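# Put the lid back onto the pot

## Task

Return the lid so it sits seated on the pot, leave every other object undisturbed, and finish with neither hand in contact with the lid or the corn cob.

## Robot and tools

ROBOT. Two arms: left_arm carries a five-finger left hand, right_arm a right hand (mirror images). Base poses in the scene frame: left_arm at (+0.023, +0.302, +0.003) m, quat_wxyz (+1.000, 0, 0, +0.024); right_arm at (-0.001, -0.257, +0.005) m, quat_wxyz (+1.000, 0, 0, -0.014). A post stands behind the arms. Loose objects may occasionally get a brief nudge from outside.

FRAMES. Scene frame: origin at table-top height midway between the nominal bases, +z up, +x out over the table, left_arm on the +y side (not tied to image sides). Each arm's reported poses, velocities and targets are in its own base frame; offsets use that base's axes, and rotations turn about the Hand target's position. Reported positions can be a few cm off, more at long reach.

HAND POINT. A point 0.15 m out from the wrist face along the fingers and 0.05 m in front of the palm. +z runs along straight fingers, +y out of the palm, +x across the palm away from the thumb on the right hand, toward the thumb on the left. Straight fingertips reach 0.06-0.07 m past the point, their centre lines 0.06 m behind it (-y). A wrist bracket on the little-finger side can strike things.

ROW LAYOUT (28 numbers, each in [-1, 1], always all 28): left_arm dx, dy, dz, rx, ry, rz; left thumb_turn, thumb_bend, index, middle, ring, little, force_limit, speed; then the same fourteen for right_arm. Pose numbers are offsets, not poses: measured from that arm's Hand target at the start of the action (or move), in its base axes; 1.0 = 0.6 m or 180 degrees; rx, ry, rz form one rotation vector. Six zeros asks nothing new of an arm. Hand numbers are absolute targets: -1 open (thumb beside palm / straight fingers), +1 closed (thumb in front of palm / curled). force_limit maps -1..+1 to roughly 0..10 N at the fingertip (15 N for the two thumb motors). speed rises from near zero at -1 to full at +0.48 and stays full to +1; full travel takes 0.49 s. There is no 'keep' value: resend the hand's last eight commanded numbers; before any command, use hand_measured plus hand_force_limit and hand_speed.

TOOLS.
- execute_actions(actions, cameras): actions is a list of actions; each is a table of up to 15 rows, one row per 1/30 s step, the last row held to step 15. Every row counts from that action's starting Hand target, so rows do not accumulate, but successive actions do. Images only if actions is empty or cameras requests them.
- move(target, speed, blend, blocking, cameras): target is one row or a list of up to 15 rows, all offsets from the same starting Hand targets. Straight-line paths, no avoidance of obstacles or the other arm, capped at 10 s. speed in m/s, 0.002 to 4.3, default 0.25 (turns up to twice that in rad/s), one value or one per target. blend in m rounds corners; 0 stops at each target. blocking=false returns after about 0.5 s while the motion continues. Hand settings change at the first target or on arrival at later ones. Result adds a 'move:' line: done, off_target, moving, held or fault, plus limits such as paced or held.
- wait(seconds 0-3600, cameras): lets time pass; a running move continues.
- stop(cameras): brakes a running move (braking needs some room).
- zoom_image(camera, region [x0, y0, x1, y1] pixels, at most 504x504): enlarges part of that camera's newest image.
- show_instructions(): shows the reference pages.
- finished_scene(scene=1, optional): ends the scene for good.
Cameras: cam_head_left, cam_head_right, cam_high (896x504), cam_left_wrist, cam_right_wrist (672x504, fisheye); ["all"] for every one.

RESULTS. Hand target is the last commanded pose after clipping; next offsets start there. end_effector_position (m) and end_effector_quat_wxyz give the actual hand point. Also joint positions, velocities (may be omitted when all are noise), torques (include offsets and noise; numbers 3 and 4 wrap at ±28 N m), motor temperatures, and per-hand hand_measured, hand_stopped_by (moving, target, force, stalled, fault), hand_load_n (positive when pushed open; a lost grip shows as load near 0), hand_force_limit, hand_speed. execute_actions results include step positions.

ARM BEHAVIOUR. The hand often rests 1-3 cm (up to 5 cm) short of the command, usually low; the heavy arm may sag. Orientation commands are clipped to 40 degrees from the measured one each step. If it stays short, send the missing distance as a new offset. A blocked arm keeps pressing; to relieve it, command back past the hand point. Near the first joint axis, small hand motions can swing the whole arm. Joint ranges (rad): waist ±2.880, shoulder 0 to 3.142, elbow 0 to 3.019, wrist pitch -1.693 to 1.571, wrist yaw ±1.571, wrist roll ±2.094.

GRIPPING. Thumb turned in front: encloses objects about 0.035-0.065 m thick, handles down to about 0.025 m; thumb tip against index pad can pinch a light item up to 0.08 m. A motor moves only when its target changes by 0.002 or more, stops at its target or force_limit, then locks. To grip harder, raise force_limit and send a more closed target; to release, send one more open than hand_measured. For a gentle grip, close with speed -0.94 or lower.

HEAT. Holding loads, stretching out or pushing heats motors; 85 °C brings MOTOR HOT, 100 °C makes that arm go limp for 30-60 s.

AVOID. Dropping or releasing moving parts, fast impacts, hard pushes, excessive finger loads, hands or arms pressing each other, anything leaving the table, crockery falling more than a few cm. Finish with both hands clear of the lid and cob.

Each tool is called after ">>>" as name([rows], argument=value, ...), one row to a line, values as JSON.

Reference images:

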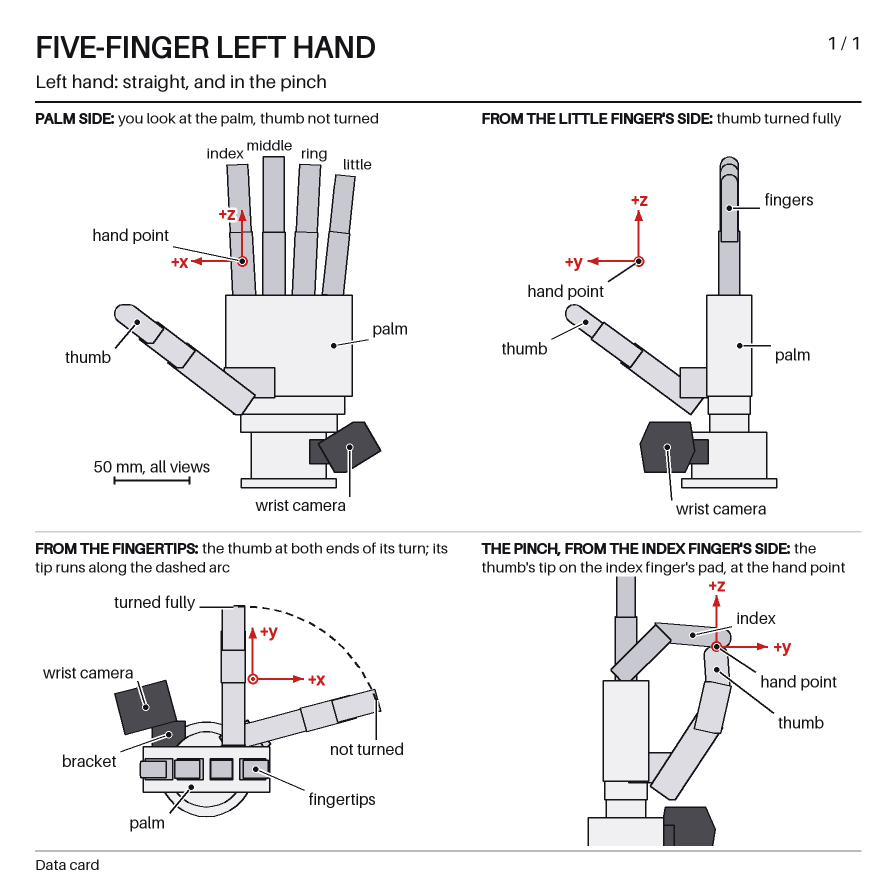

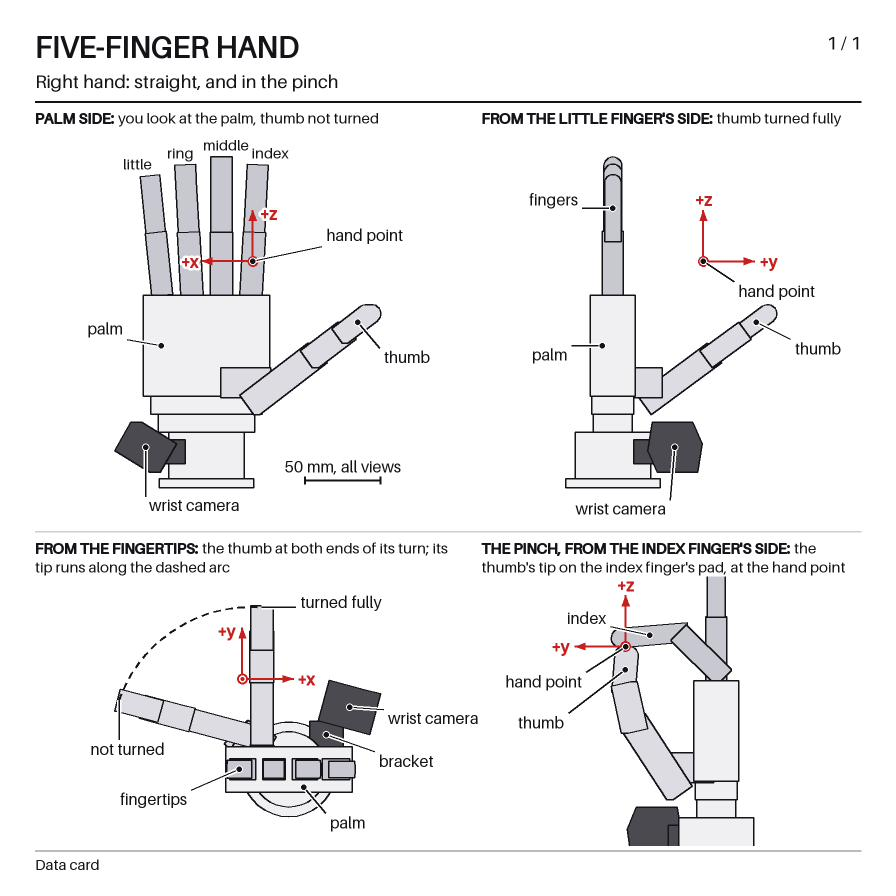

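## Session

>>> execute_actions(actions=[])

Scene clock: 0.00 s.
left_arm: end_effector_position=(+0.0231, -0.3670, +0.1719) hand_measured=(-1.000, -1.000, -1.000, -1.000, -1.000, -1.000) hand_load_n=(+0.0, +0.0, +0.0, +0.0, +0.0, +0.0) hand_stopped_by=(target, target, target, target, target, target) hand_force_limit=0.00 hand_speed=-0.80 end_effector_quat_wxyz=(-0.015, +0.791, +0.606, -0.083) | right_arm: end_effector_position=(+0.9708, -0.1147, +0.1359) hand_measured=(-1.000, -1.000, -1.000, -1.000, -1.000, -1.000) hand_load_n=(+0.0, +0.0, +0.0, +0.0, +0.0, +0.0) hand_stopped_by=(target, target, target, target, target, target) hand_force_limit=0.00 hand_speed=-0.80 end_effector_quat_wxyz=(-0.342, +0.538, -0.480, +0.602)
Joint positions: left_arm=[-1.605 1.294 1.122 -1.316 0.148 1.793] | right_arm=[-0.107 2.411 2.094 0.277 0.104 -0.322]
Joint velocities: within noise
Joint torques (N m): no reading
Motor temperatures (°C): left_arm=[18 17 20 20 20 22] | right_arm=[22 20 19 18 21 18]
Heat: left arm: hottest wrist roll 22 °C; right arm: hottest waist 22 °C.
Hand target: left_arm +0.0228, -0.3742, +0.1807; -0.006, +0.791, +0.605, -0.091 | right_arm +0.9756, -0.1152, +0.1558; -0.349, +0.529, -0.473, +0.612

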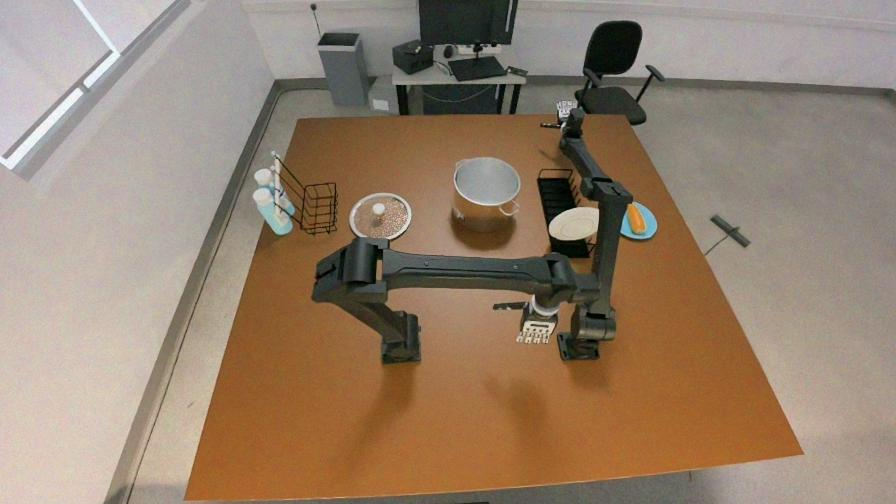

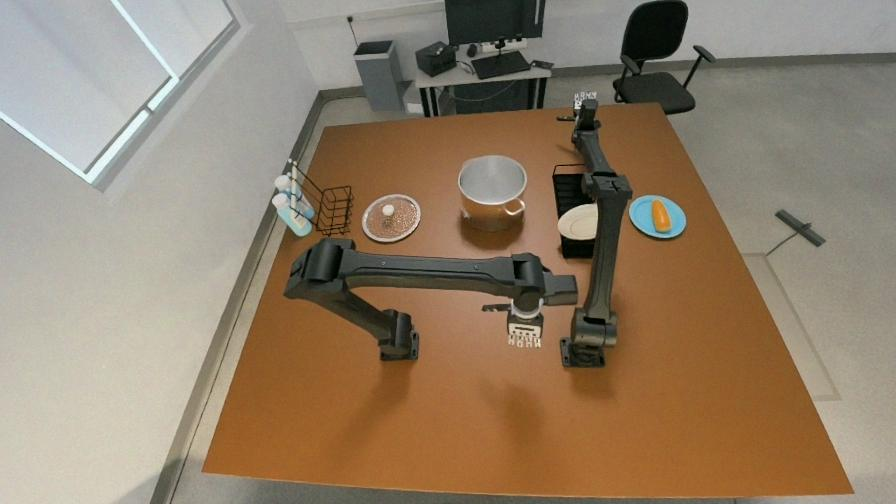

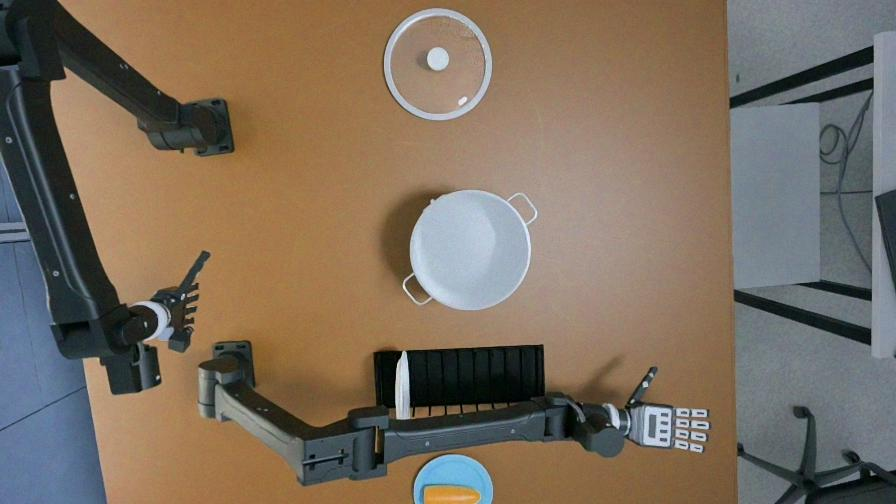

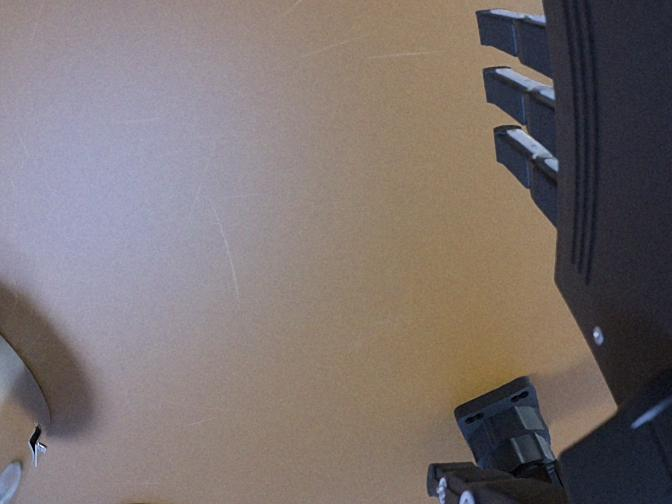

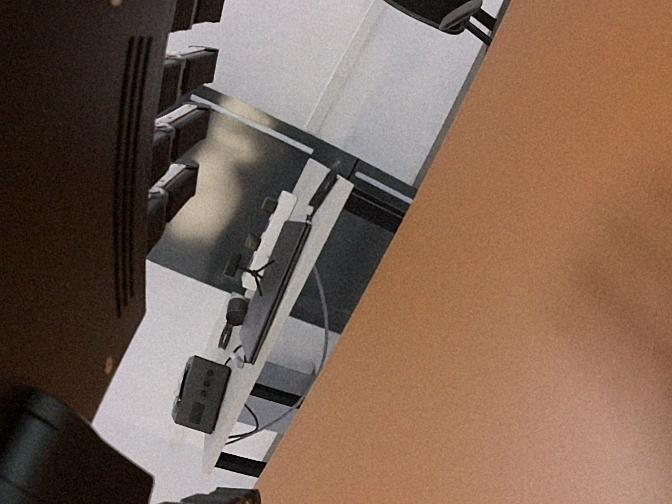

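>>> zoom_image(camera="cam_high", region=[340, 0, 580, 320])

>>> zoom_image(camera="cam_head_left", region=[320, 130, 560, 260])

>>> zoom_image(camera="cam_head_right", region=[320, 130, 560, 260])

Scaled by 1.575 from the camera's image (finer frame: 1280x720).

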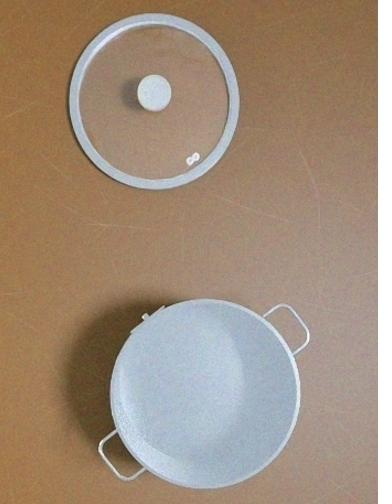

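Scaled by 2.100 from the camera's image (finer frame: 1280x720).

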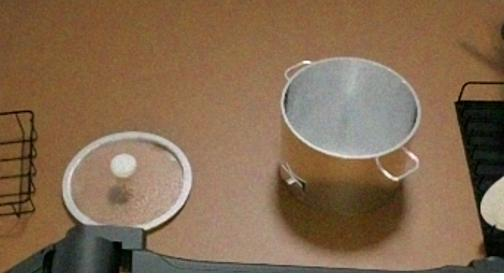

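Scaled by 2.100 from the camera's image (finer frame: 1280x720).

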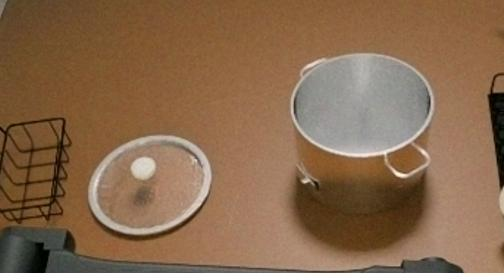

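>>> move([
  [0.279,0.075,0.199,-0.131,0.019,0.319,-1,-1,-1,-1,-1,-1,0,-0.8,0,0,0,0,0,0,-1,-1,-1,-1,-1,-1,0,-0.8],
  [0.58,0.374,0.266,-0.262,0.038,0.638,-1,-1,-1,-1,-1,-1,0,-0.8,0,0,0,0,0,0,-1,-1,-1,-1,-1,-1,0,-0.8],
], blend=[0.05,0], cameras=["cam_high","cam_head_left","cam_left_wrist"])

Scene clock: 49.87 s.
left_arm: end_effector_position=(+0.3612, -0.1492, +0.3255) hand_measured=(-1.000, -1.000, -1.000, -1.000, -1.000, -1.000) hand_load_n=(+0.0, +0.0, +0.0, +0.0, +0.0, +0.0) hand_stopped_by=(target, target, target, target, target, target) hand_force_limit=0.00 hand_speed=-0.80 end_effector_quat_wxyz=(+0.293, -0.122, +0.906, -0.280) | right_arm: end_effector_position=(+0.9708, -0.1147, +0.1359) hand_measured=(-1.000, -1.000, -1.000, -1.000, -1.000, -1.000) hand_load_n=(+0.0, +0.0, +0.0, +0.0, +0.0, -0.5) hand_stopped_by=(target, target, target, target, target, target) hand_force_limit=0.00 hand_speed=-0.80 end_effector_quat_wxyz=(-0.342, +0.538, -0.480, +0.602)
Joint positions: left_arm=[-0.355 0.967 1.165 -0.953 0.202 0.86] | right_arm=[-0.107 2.411 2.094 0.277 0.104 -0.322]
Joint torques (N m): left_arm=[0.97 -5.01 11.52 1.44 0.32 0.07] | right_arm=[-0.56 -24 9.66 2.28 0.04 0.06]
Motor temperatures (°C): left_arm=[18 18 23 20 20 22] | right_arm=[22 31 28 19 21 18]
Heat: left arm: hottest elbow 23 °C; right arm: hottest shoulder 31 °C.
Hand target: left_arm +0.3709, -0.1498, +0.3402; +0.307, -0.128, +0.898, -0.289 | right_arm +0.9756, -0.1152, +0.1558; -0.349, +0.529, -0.473, +0.612
Off the commanded pose: left_arm 0.018 m, 2 deg | right_arm 0.020 m, 2 deg.
move: off_target (left_arm)
Images, in order (width x height): cam_head_left 896x504, cam_high 896x504, cam_left_wrist 672x504.

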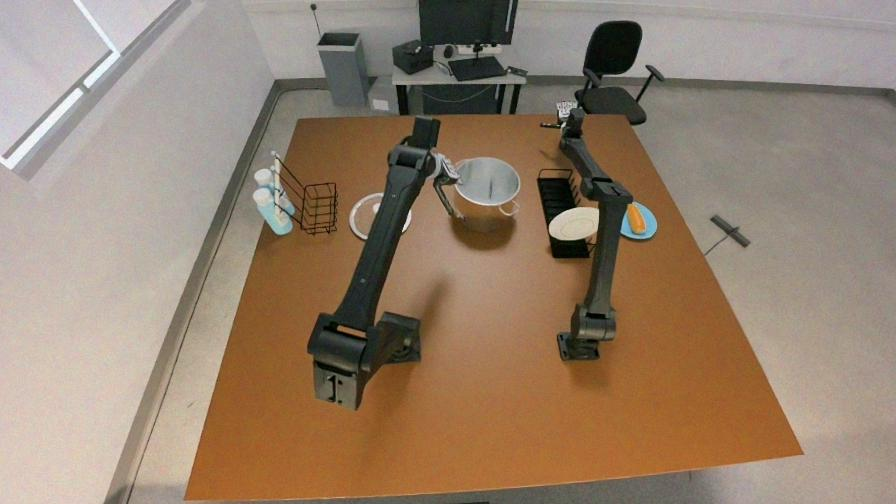

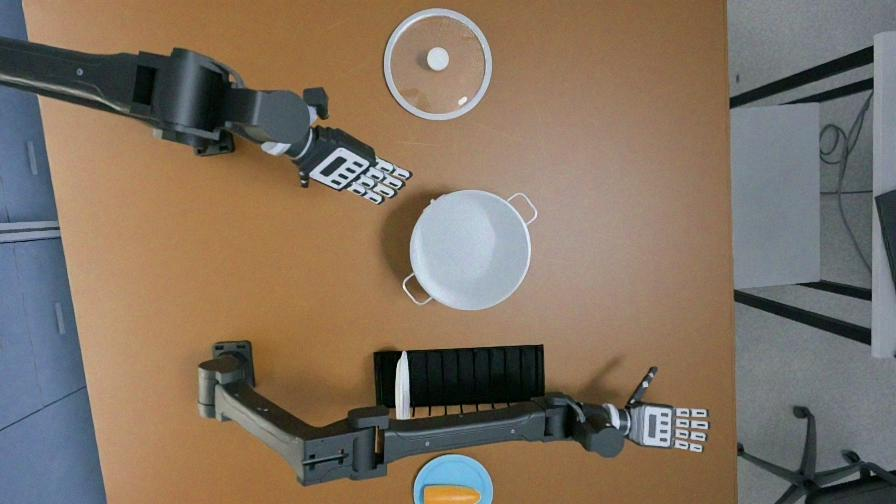

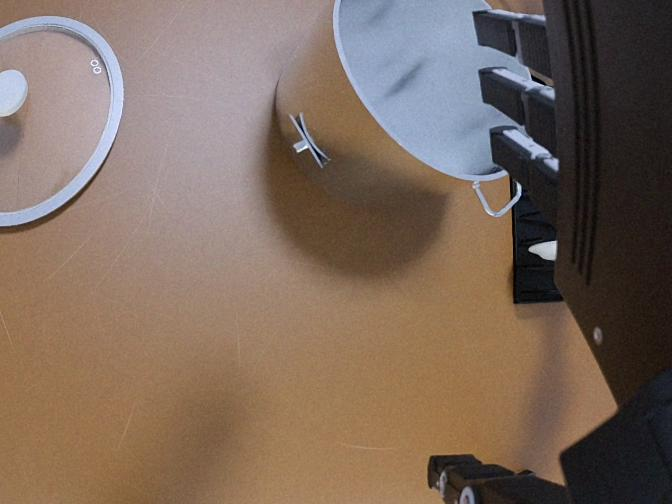

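>>> move(target=[0.082,0.45,-0.10,-0.175,0.025,0.426,-1,-1,-1,-1,-1,-1,0,-0.8,0,0,0,0,0,0,-1,-1,-1,-1,-1,-1,0,-0.8], cameras=["cam_high","cam_head_left","cam_head_right","cam_left_wrist"])

Scene clock: 56.47 s.
left_arm: end_effector_position=(+0.4123, +0.1125, +0.2674) hand_measured=(-1.000, -1.000, -1.000, -1.000, -1.000, -1.000) hand_load_n=(+0.0, +0.0, +0.0, +0.0, +0.0, +0.0) hand_stopped_by=(target, target, target, target, target, target) hand_force_limit=0.00 hand_speed=-0.80 end_effector_quat_wxyz=(-0.329, +0.733, -0.544, +0.242) | right_arm: end_effector_position=(+0.9708, -0.1147, +0.1359) hand_measured=(-1.000, -1.000, -1.000, -1.000, -1.000, -1.000) hand_load_n=(+0.0, +0.0, +0.0, +0.0, +0.0, +0.0) hand_stopped_by=(target, target, target, target, target, target) hand_force_limit=0.00 hand_speed=-0.80 end_effector_quat_wxyz=(-0.342, +0.538, -0.480, +0.602)
Joint positions: left_arm=[0.353 1.031 1.033 -0.731 0.041 0.041] | right_arm=[-0.107 2.411 2.094 0.277 0.104 -0.322]
Joint torques (N m): left_arm=[1.2 -6.3 11.36 1.46 0.06 0.07] | right_arm=[-0.5 -24 9.65 2.28 0.03 0.05]
Heat: left arm: hottest elbow 24 °C; right arm: hottest shoulder 32 °C.
Hand target: left_arm +0.4200, +0.1201, +0.2802; -0.342, +0.733, -0.533, +0.250 | right_arm +0.9756, -0.1152, +0.1558; -0.349, +0.529, -0.473, +0.612
Off the commanded pose: left_arm 0.017 m, 2 deg | right_arm 0.020 m, 2 deg.
move: off_target (left_arm)
Images, in order (width x height): cam_head_left 896x504, cam_head_right 896x504, cam_high 896x504, cam_left_wrist 672x504.

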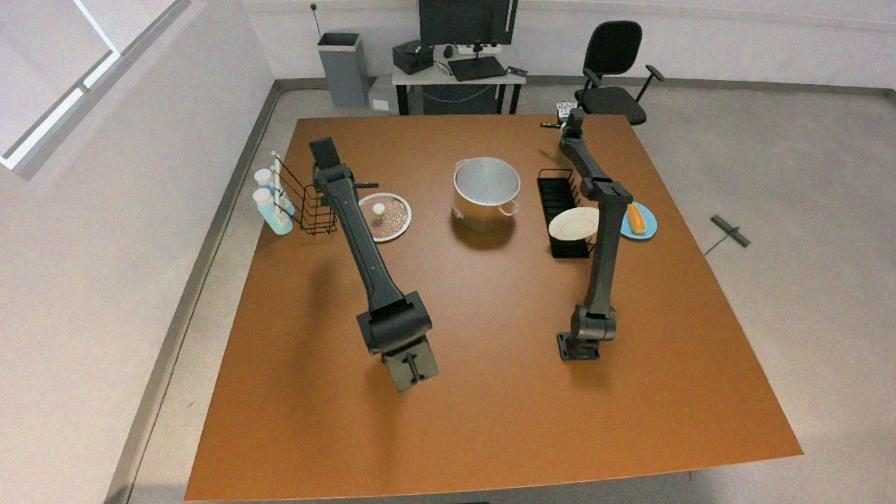

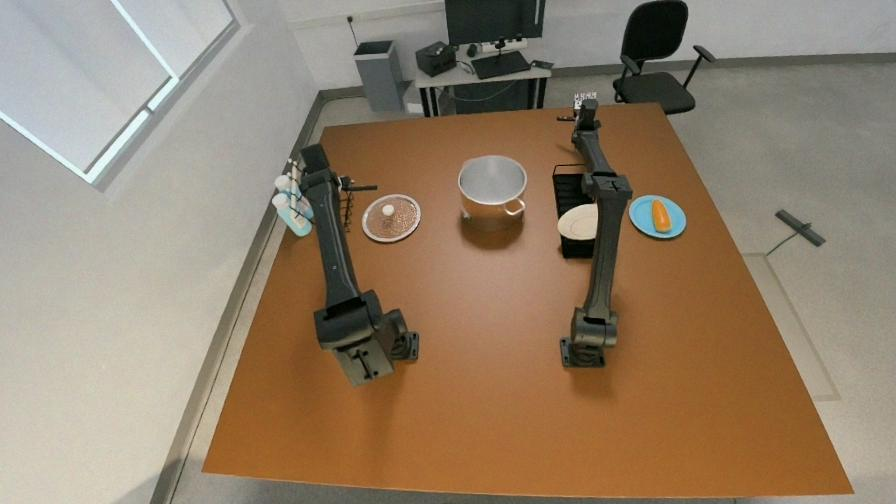

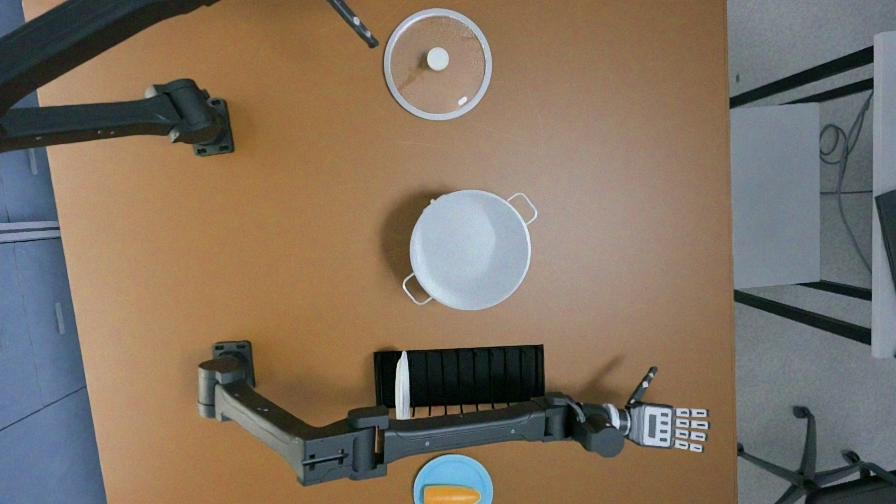

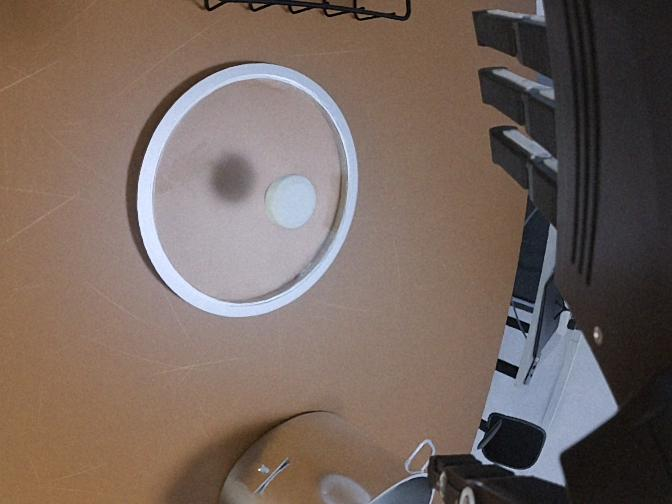

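>>> move(target=[0.16,-0.093,-0.183,0.0139,-0.0532,-0.0437,1,-0.8,-0.5,-0.5,-1,-1,0,-0.2,0,0,0,0,0,0,-1,-1,-1,-1,-1,-1,0,-0.8], cameras=["cam_high","cam_head_left","cam_head_right","cam_left_wrist"])

Scene clock: 84.53 s.
left_arm: end_effector_position=(+0.5103, +0.0688, +0.1628) hand_measured=(+1.000, -0.800, -0.500, -0.500, -1.000, -1.000) hand_load_n=(+0.0, +0.0, +0.0, +0.0, -0.5, +0.0) hand_stopped_by=(target, target, target, target, target, target) hand_force_limit=0.00 hand_speed=-0.20 end_effector_quat_wxyz=(-0.378, +0.668, -0.560, +0.311) | right_arm: end_effector_position=(+0.9708, -0.1147, +0.1359) hand_measured=(-1.000, -1.000, -1.000, -1.000, -1.000, -1.000) hand_load_n=(-0.5, +0.0, +0.0, +0.0, +0.0, +0.0) hand_stopped_by=(target, target, target, target, target, target) hand_force_limit=0.00 hand_speed=-0.80 end_effector_quat_wxyz=(-0.342, +0.538, -0.480, +0.602)
Joint positions: left_arm=[0.198 1.255 0.83 -0.123 0.012 0.015] | right_arm=[-0.107 2.411 2.094 0.277 0.104 -0.322]
Joint torques (N m): left_arm=[-0.73 -9.58 9.14 1.72 0.07 0.06] | right_arm=[-0.56 -24 9.66 2.28 0.04 0.05]
Heat: left arm: hottest elbow 24 °C; right arm: hottest shoulder 34 °C.
Hand target: left_arm +0.5160, +0.0644, +0.1704; -0.384, +0.664, -0.556, +0.321 | right_arm +0.9756, -0.1152, +0.1558; -0.349, +0.529, -0.473, +0.612
Off the commanded pose: left_arm 0.011 m, 1 deg | right_arm 0.020 m, 2 deg.
move: off_target (left_arm)
Images, in order (width x height): cam_head_left 896x504, cam_head_right 896x504, cam_high 896x504, cam_left_wrist 672x504.

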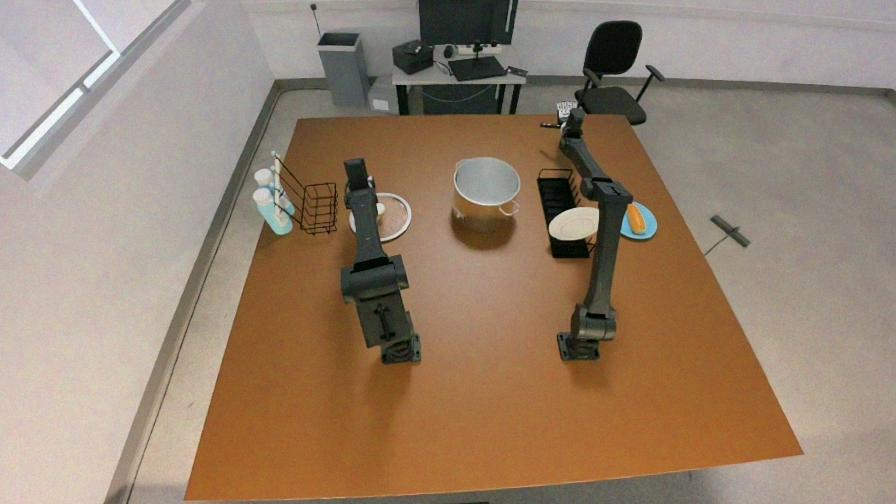

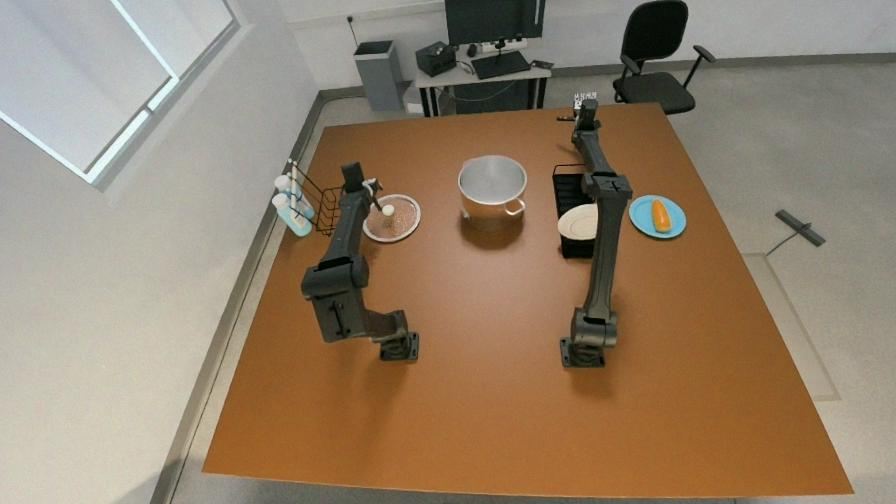

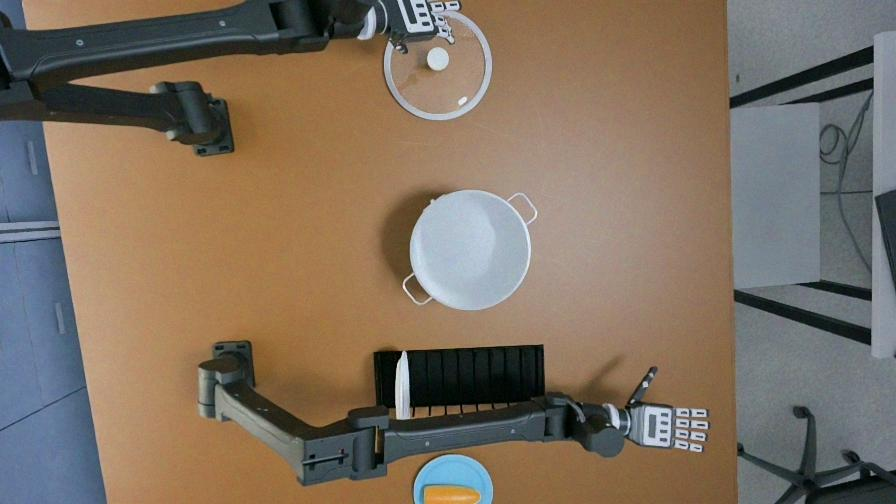

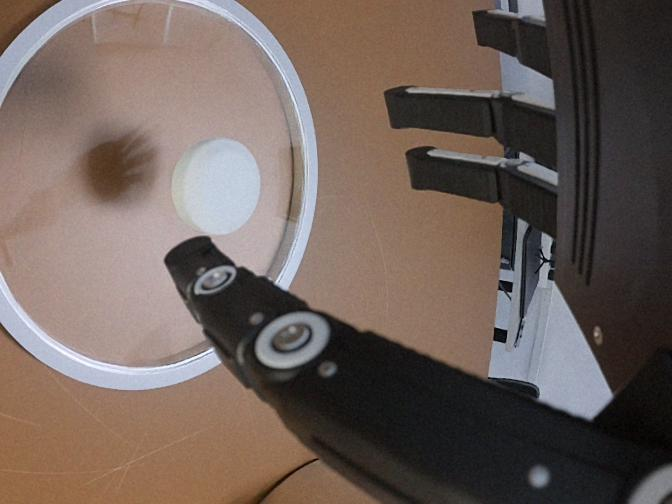

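>>> zoom_image(camera="cam_high", region=[340, 0, 540, 130])

>>> zoom_image(camera="cam_head_right", region=[300, 140, 480, 260])

>>> zoom_image(camera="cam_head_left", region=[300, 140, 480, 260])

Scaled by 2.520 from the camera's image (finer frame: 1280x720).

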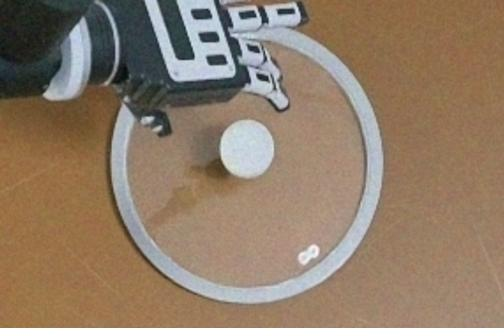

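Scaled by 2.800 from the camera's image (finer frame: 1280x720).

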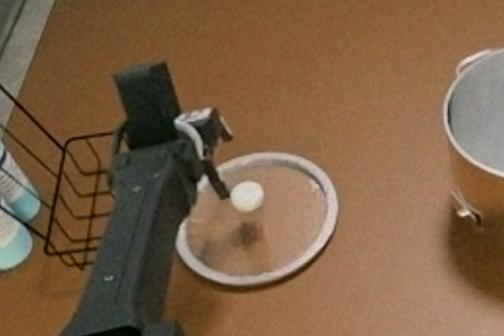

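Scaled by 2.800 from the camera's image (finer frame: 1280x720).

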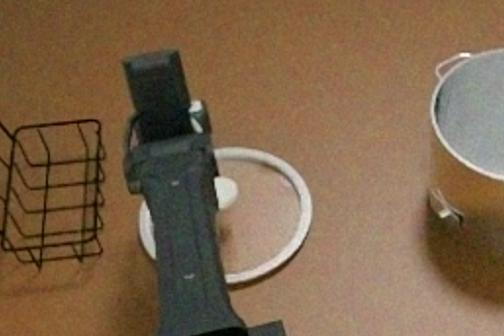

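>>> move(target=[0.0167,-0.0067,-0.105,0,0,0,1,-0.8,-0.5,-0.5,-1,-1,0,-0.2,0,0,0,0,0,0,-1,-1,-1,-1,-1,-1,0,-0.8], speed=0.15, cameras=["cam_high","cam_head_right","cam_left_wrist"])

>>> zoom_image(camera="cam_high", region=[340, 0, 540, 130])

>>> zoom_image(camera="cam_head_right", region=[340, 160, 460, 260])

Scene clock: 95.13 s.
left_arm: end_effector_position=(+0.5195, +0.0673, +0.1001) hand_measured=(+1.000, -0.800, -0.500, -0.500, -1.000, -1.000) hand_load_n=(+0.0, +0.0, +0.0, +0.0, +0.0, +0.0) hand_stopped_by=(target, target, target, target, target, target) hand_force_limit=0.00 hand_speed=-0.20 end_effector_quat_wxyz=(-0.378, +0.669, -0.559, +0.311) | right_arm: end_effector_position=(+0.9708, -0.1147, +0.1359) hand_measured=(-1.000, -1.000, -1.000, -1.000, -1.000, -1.000) hand_load_n=(+0.0, +0.0, +0.5, +0.0, +0.0, +0.0) hand_stopped_by=(target, target, target, target, target, target) hand_force_limit=0.00 hand_speed=-0.80 end_effector_quat_wxyz=(-0.342, +0.538, -0.480, +0.602)
Joint positions: left_arm=[0.187 1.377 0.752 0.078 0 0.008] | right_arm=[-0.107 2.411 2.094 0.277 0.104 -0.322]
Joint torques (N m): left_arm=[-0.97 -10.4 8.24 1.83 0.03 0.07] | right_arm=[-0.56 -23.94 9.65 2.28 0.03 0.06]
Heat: left arm: hottest elbow 24 °C; right arm: hottest shoulder 34 °C.
Hand target: left_arm +0.5261, +0.0603, +0.1073; -0.384, +0.663, -0.557, +0.321 | right_arm +0.9756, -0.1152, +0.1558; -0.349, +0.529, -0.473, +0.612
Off the commanded pose: left_arm 0.012 m, 2 deg | right_arm 0.020 m, 2 deg.
move: off_target (left_arm)
Images, in order (width x height): cam_head_right 896x504, cam_high 896x504, cam_left_wrist 672x504.

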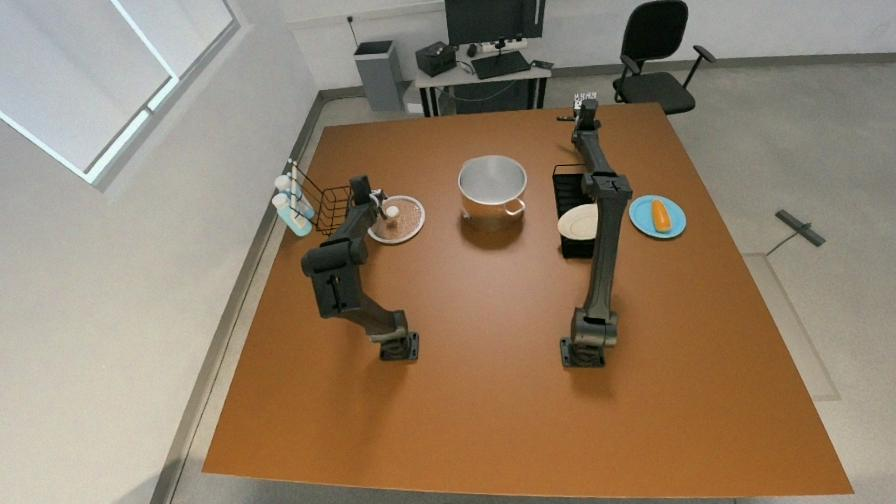

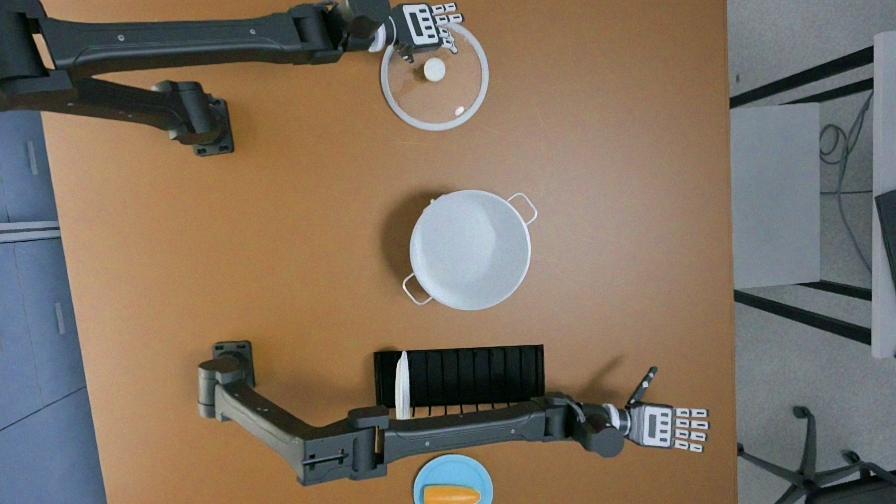

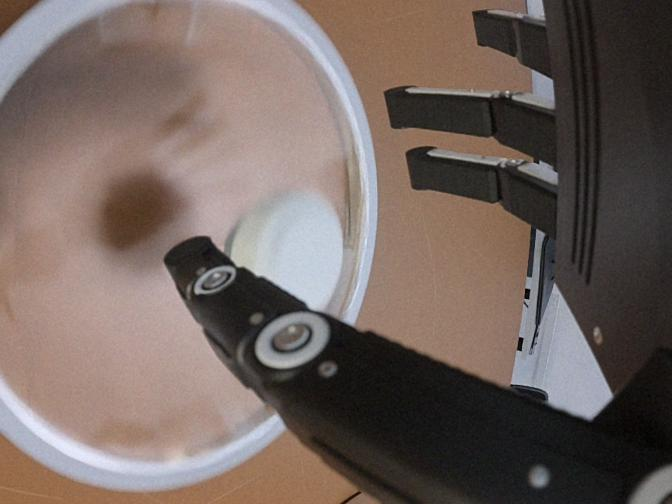

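Scaled by 2.520 from the camera's image (finer frame: 1280x720).

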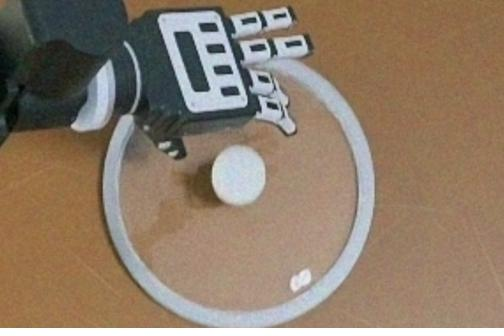

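Scaled by 4.200 from the camera's image (finer frame: 1280x720).

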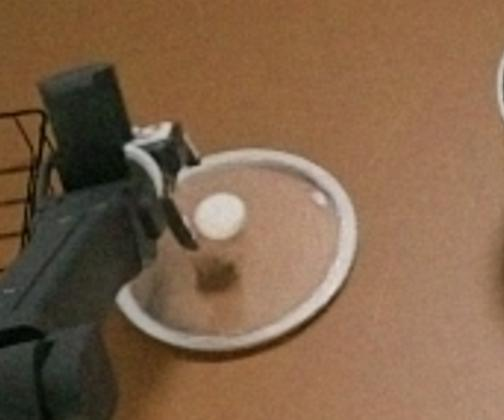

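>>> move(target=[0.003,-0.045,-0.02,0,0,0,1,-0.8,-0.5,-0.5,-1,-1,0,-0.2,0,0,0,0,0,0,-1,-1,-1,-1,-1,-1,0,-0.8], speed=0.15, cameras=["cam_high","cam_head_right","cam_left_wrist"])

>>> zoom_image(camera="cam_high", region=[340, 0, 540, 130])

>>> zoom_image(camera="cam_head_right", region=[340, 160, 460, 260])

Scene clock: 99.37 s.
left_arm: end_effector_position=(+0.5244, +0.0362, +0.0967) hand_measured=(+1.000, -0.800, -0.500, -0.500, -1.000, -1.000) hand_load_n=(+0.0, +0.0, +0.0, +0.0, +0.0, +0.0) hand_stopped_by=(target, target, target, target, target, target) hand_force_limit=0.00 hand_speed=-0.20 end_effector_quat_wxyz=(-0.383, +0.663, -0.559, +0.317) | right_arm: end_effector_position=(+0.9708, -0.1147, +0.1359) hand_measured=(-1.000, -1.000, -1.000, -1.000, -1.000, -1.000) hand_load_n=(+0.0, +0.0, +0.0, +0.0, +0.0, +0.0) hand_stopped_by=(target, target, target, target, target, target) hand_force_limit=0.00 hand_speed=-0.80 end_effector_quat_wxyz=(-0.342, +0.538, -0.480, +0.602)
Joint positions: left_arm=[0.109 1.384 0.736 0.116 -0.061 -0.026] | right_arm=[-0.107 2.411 2.094 0.277 0.104 -0.322]
Joint torques (N m): left_arm=[-0.32 -9.52 7.84 1.7 -0.01 0.01] | right_arm=[-0.56 -24 9.63 2.26 0.03 0.06]
Heat: left arm: hottest elbow 25 °C; right arm: hottest shoulder 34 °C.
Hand target: left_arm +0.5279, +0.0332, +0.0954; -0.384, +0.663, -0.556, +0.321 | right_arm +0.9756, -0.1152, +0.1558; -0.349, +0.529, -0.473, +0.612
Off the commanded pose: left_arm 0.005 m, 1 deg | right_arm 0.020 m, 2 deg.
move: done
Images, in order (width x height): cam_head_right 896x504, cam_high 896x504, cam_left_wrist 672x504.

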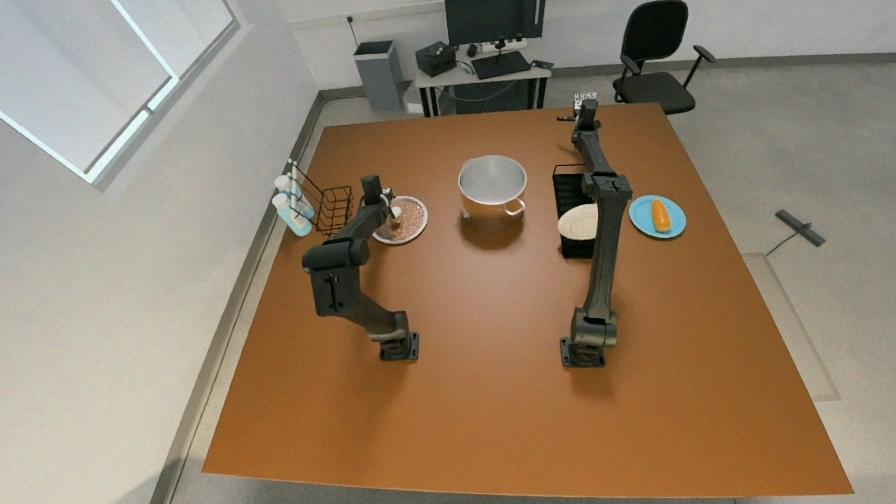

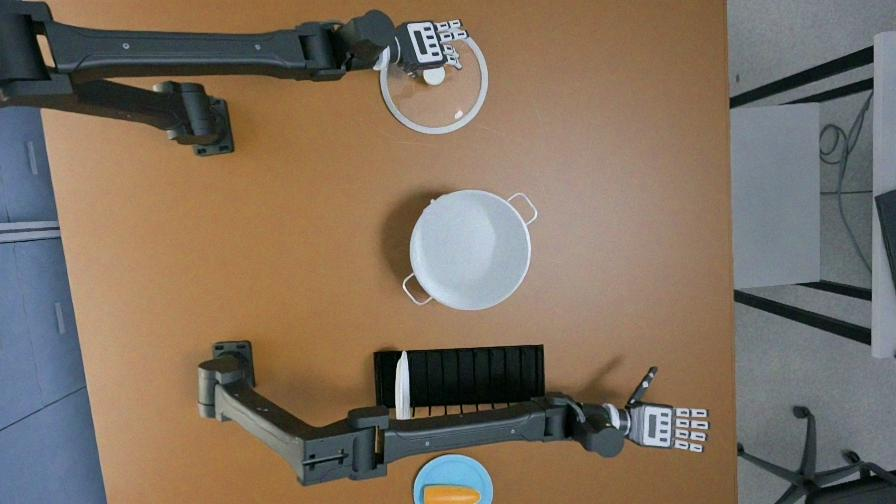

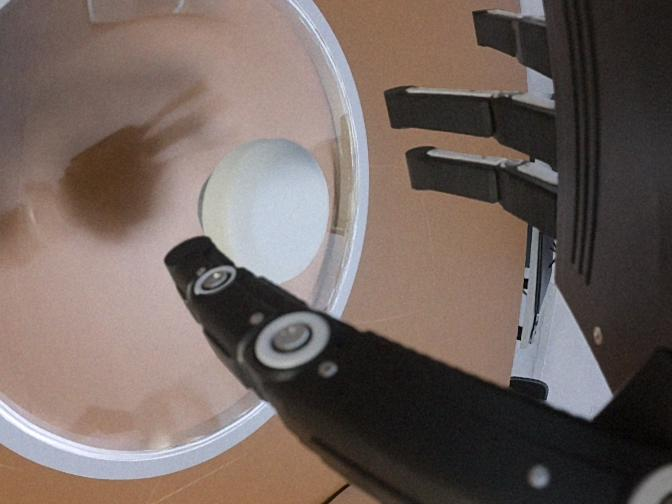

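Scaled by 2.520 from the camera's image (finer frame: 1280x720).

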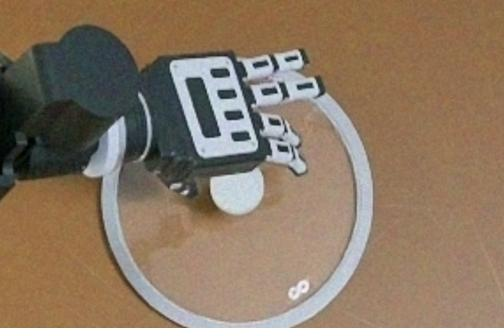

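Scaled by 4.200 from the camera's image (finer frame: 1280x720).

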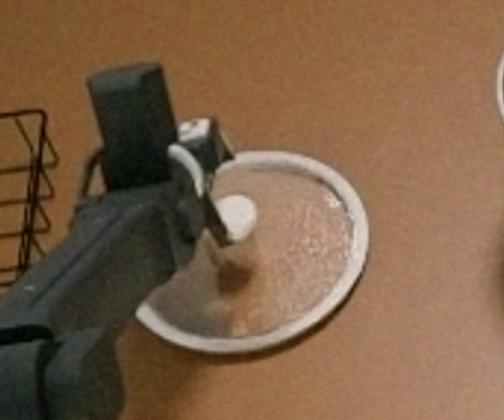

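>>> move(target=[-0.002,-0.012,-0.033,0,0,0,1,-0.8,-0.5,-0.5,-1,-1,0,-0.2,0,0,0,0,0,0,-1,-1,-1,-1,-1,-1,0,-0.8], speed=0.1, cameras=["cam_high","cam_head_right","cam_left_wrist"])

>>> zoom_image(camera="cam_high", region=[340, 0, 540, 130])

>>> zoom_image(camera="cam_head_right", region=[340, 160, 460, 260])

Scene clock: 117.33 s.
left_arm: end_effector_position=(+0.5220, +0.0336, +0.0733) hand_measured=(+1.000, -0.800, -0.500, -0.500, -1.000, -1.000) hand_load_n=(+0.0, -0.5, +0.0, +0.0, +0.0, +0.0) hand_stopped_by=(target, target, target, target, target, target) hand_force_limit=0.00 hand_speed=-0.20 end_effector_quat_wxyz=(-0.382, +0.667, -0.558, +0.313) | right_arm: end_effector_position=(+0.9708, -0.1147, +0.1359) hand_measured=(-1.000, -1.000, -1.000, -1.000, -1.000, -1.000) hand_load_n=(+0.0, +0.0, +0.0, +0.0, +0.0, +0.0) hand_stopped_by=(target, target, target, target, target, target) hand_force_limit=0.00 hand_speed=-0.80 end_effector_quat_wxyz=(-0.342, +0.538, -0.480, +0.602)
Joint positions: left_arm=[0.1 1.426 0.705 0.181 -0.076 -0.035] | right_arm=[-0.107 2.411 2.094 0.277 0.104 -0.322]
Joint torques (N m): left_arm=[-0.73 -10.75 7.54 1.77 -0.03 0.11] | right_arm=[-0.62 -23.94 9.65 2.28 0.04 0.05]
Heat: left arm: hottest elbow 24 °C; right arm: hottest shoulder 35 °C.
Hand target: left_arm +0.5267, +0.0261, +0.0757; -0.384, +0.663, -0.556, +0.321 | right_arm +0.9756, -0.1152, +0.1558; -0.349, +0.529, -0.473, +0.612
Off the commanded pose: left_arm 0.009 m, 1 deg | right_arm 0.020 m, 2 deg.
move: done
Images, in order (width x height): cam_head_right 896x504, cam_high 896x504, cam_left_wrist 672x504.

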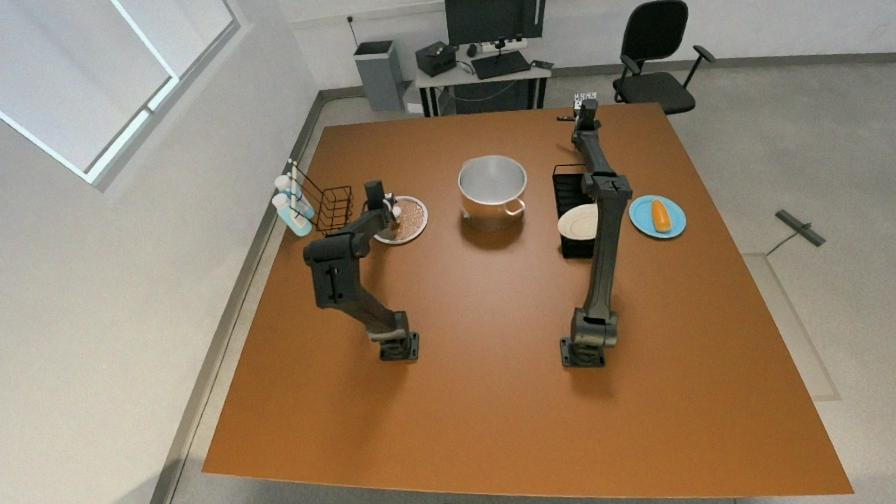

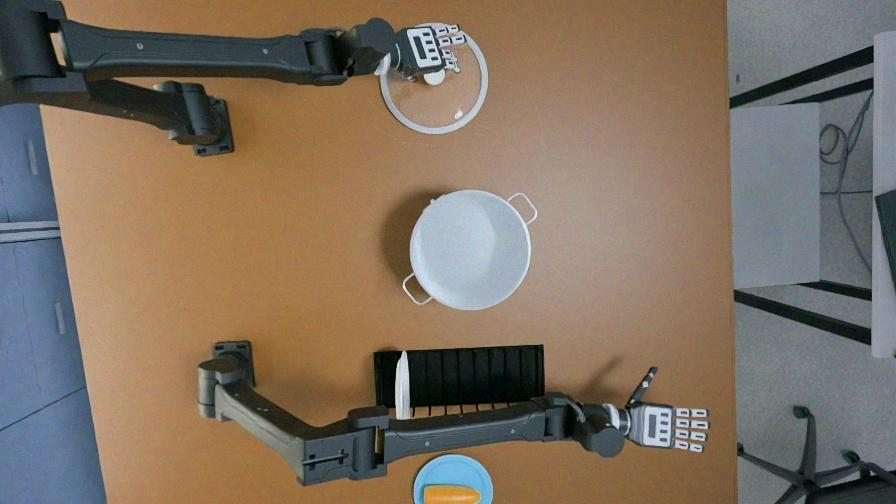

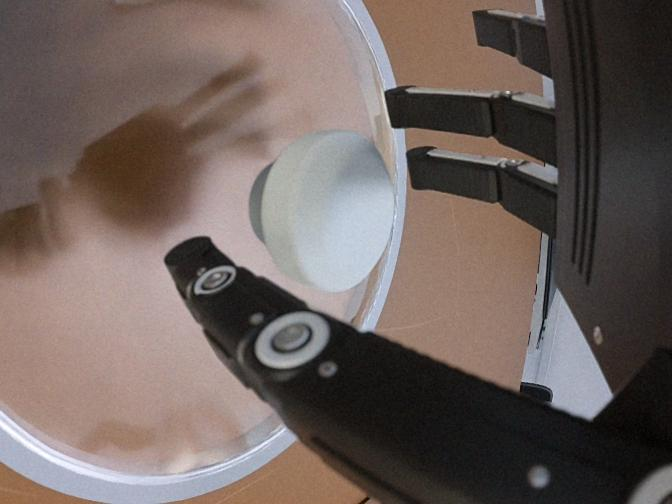

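Scaled by 2.520 from the camera's image (finer frame: 1280x720).

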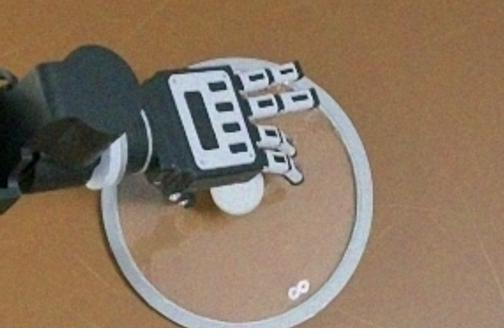

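Scaled by 4.200 from the camera's image (finer frame: 1280x720).

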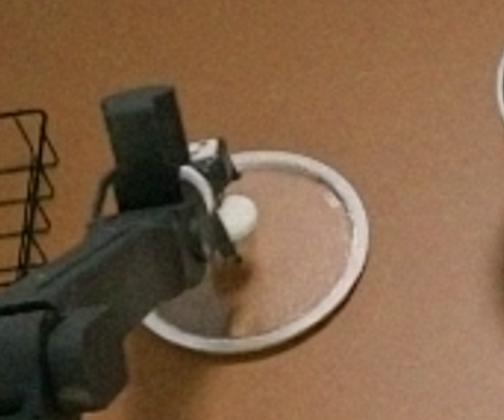

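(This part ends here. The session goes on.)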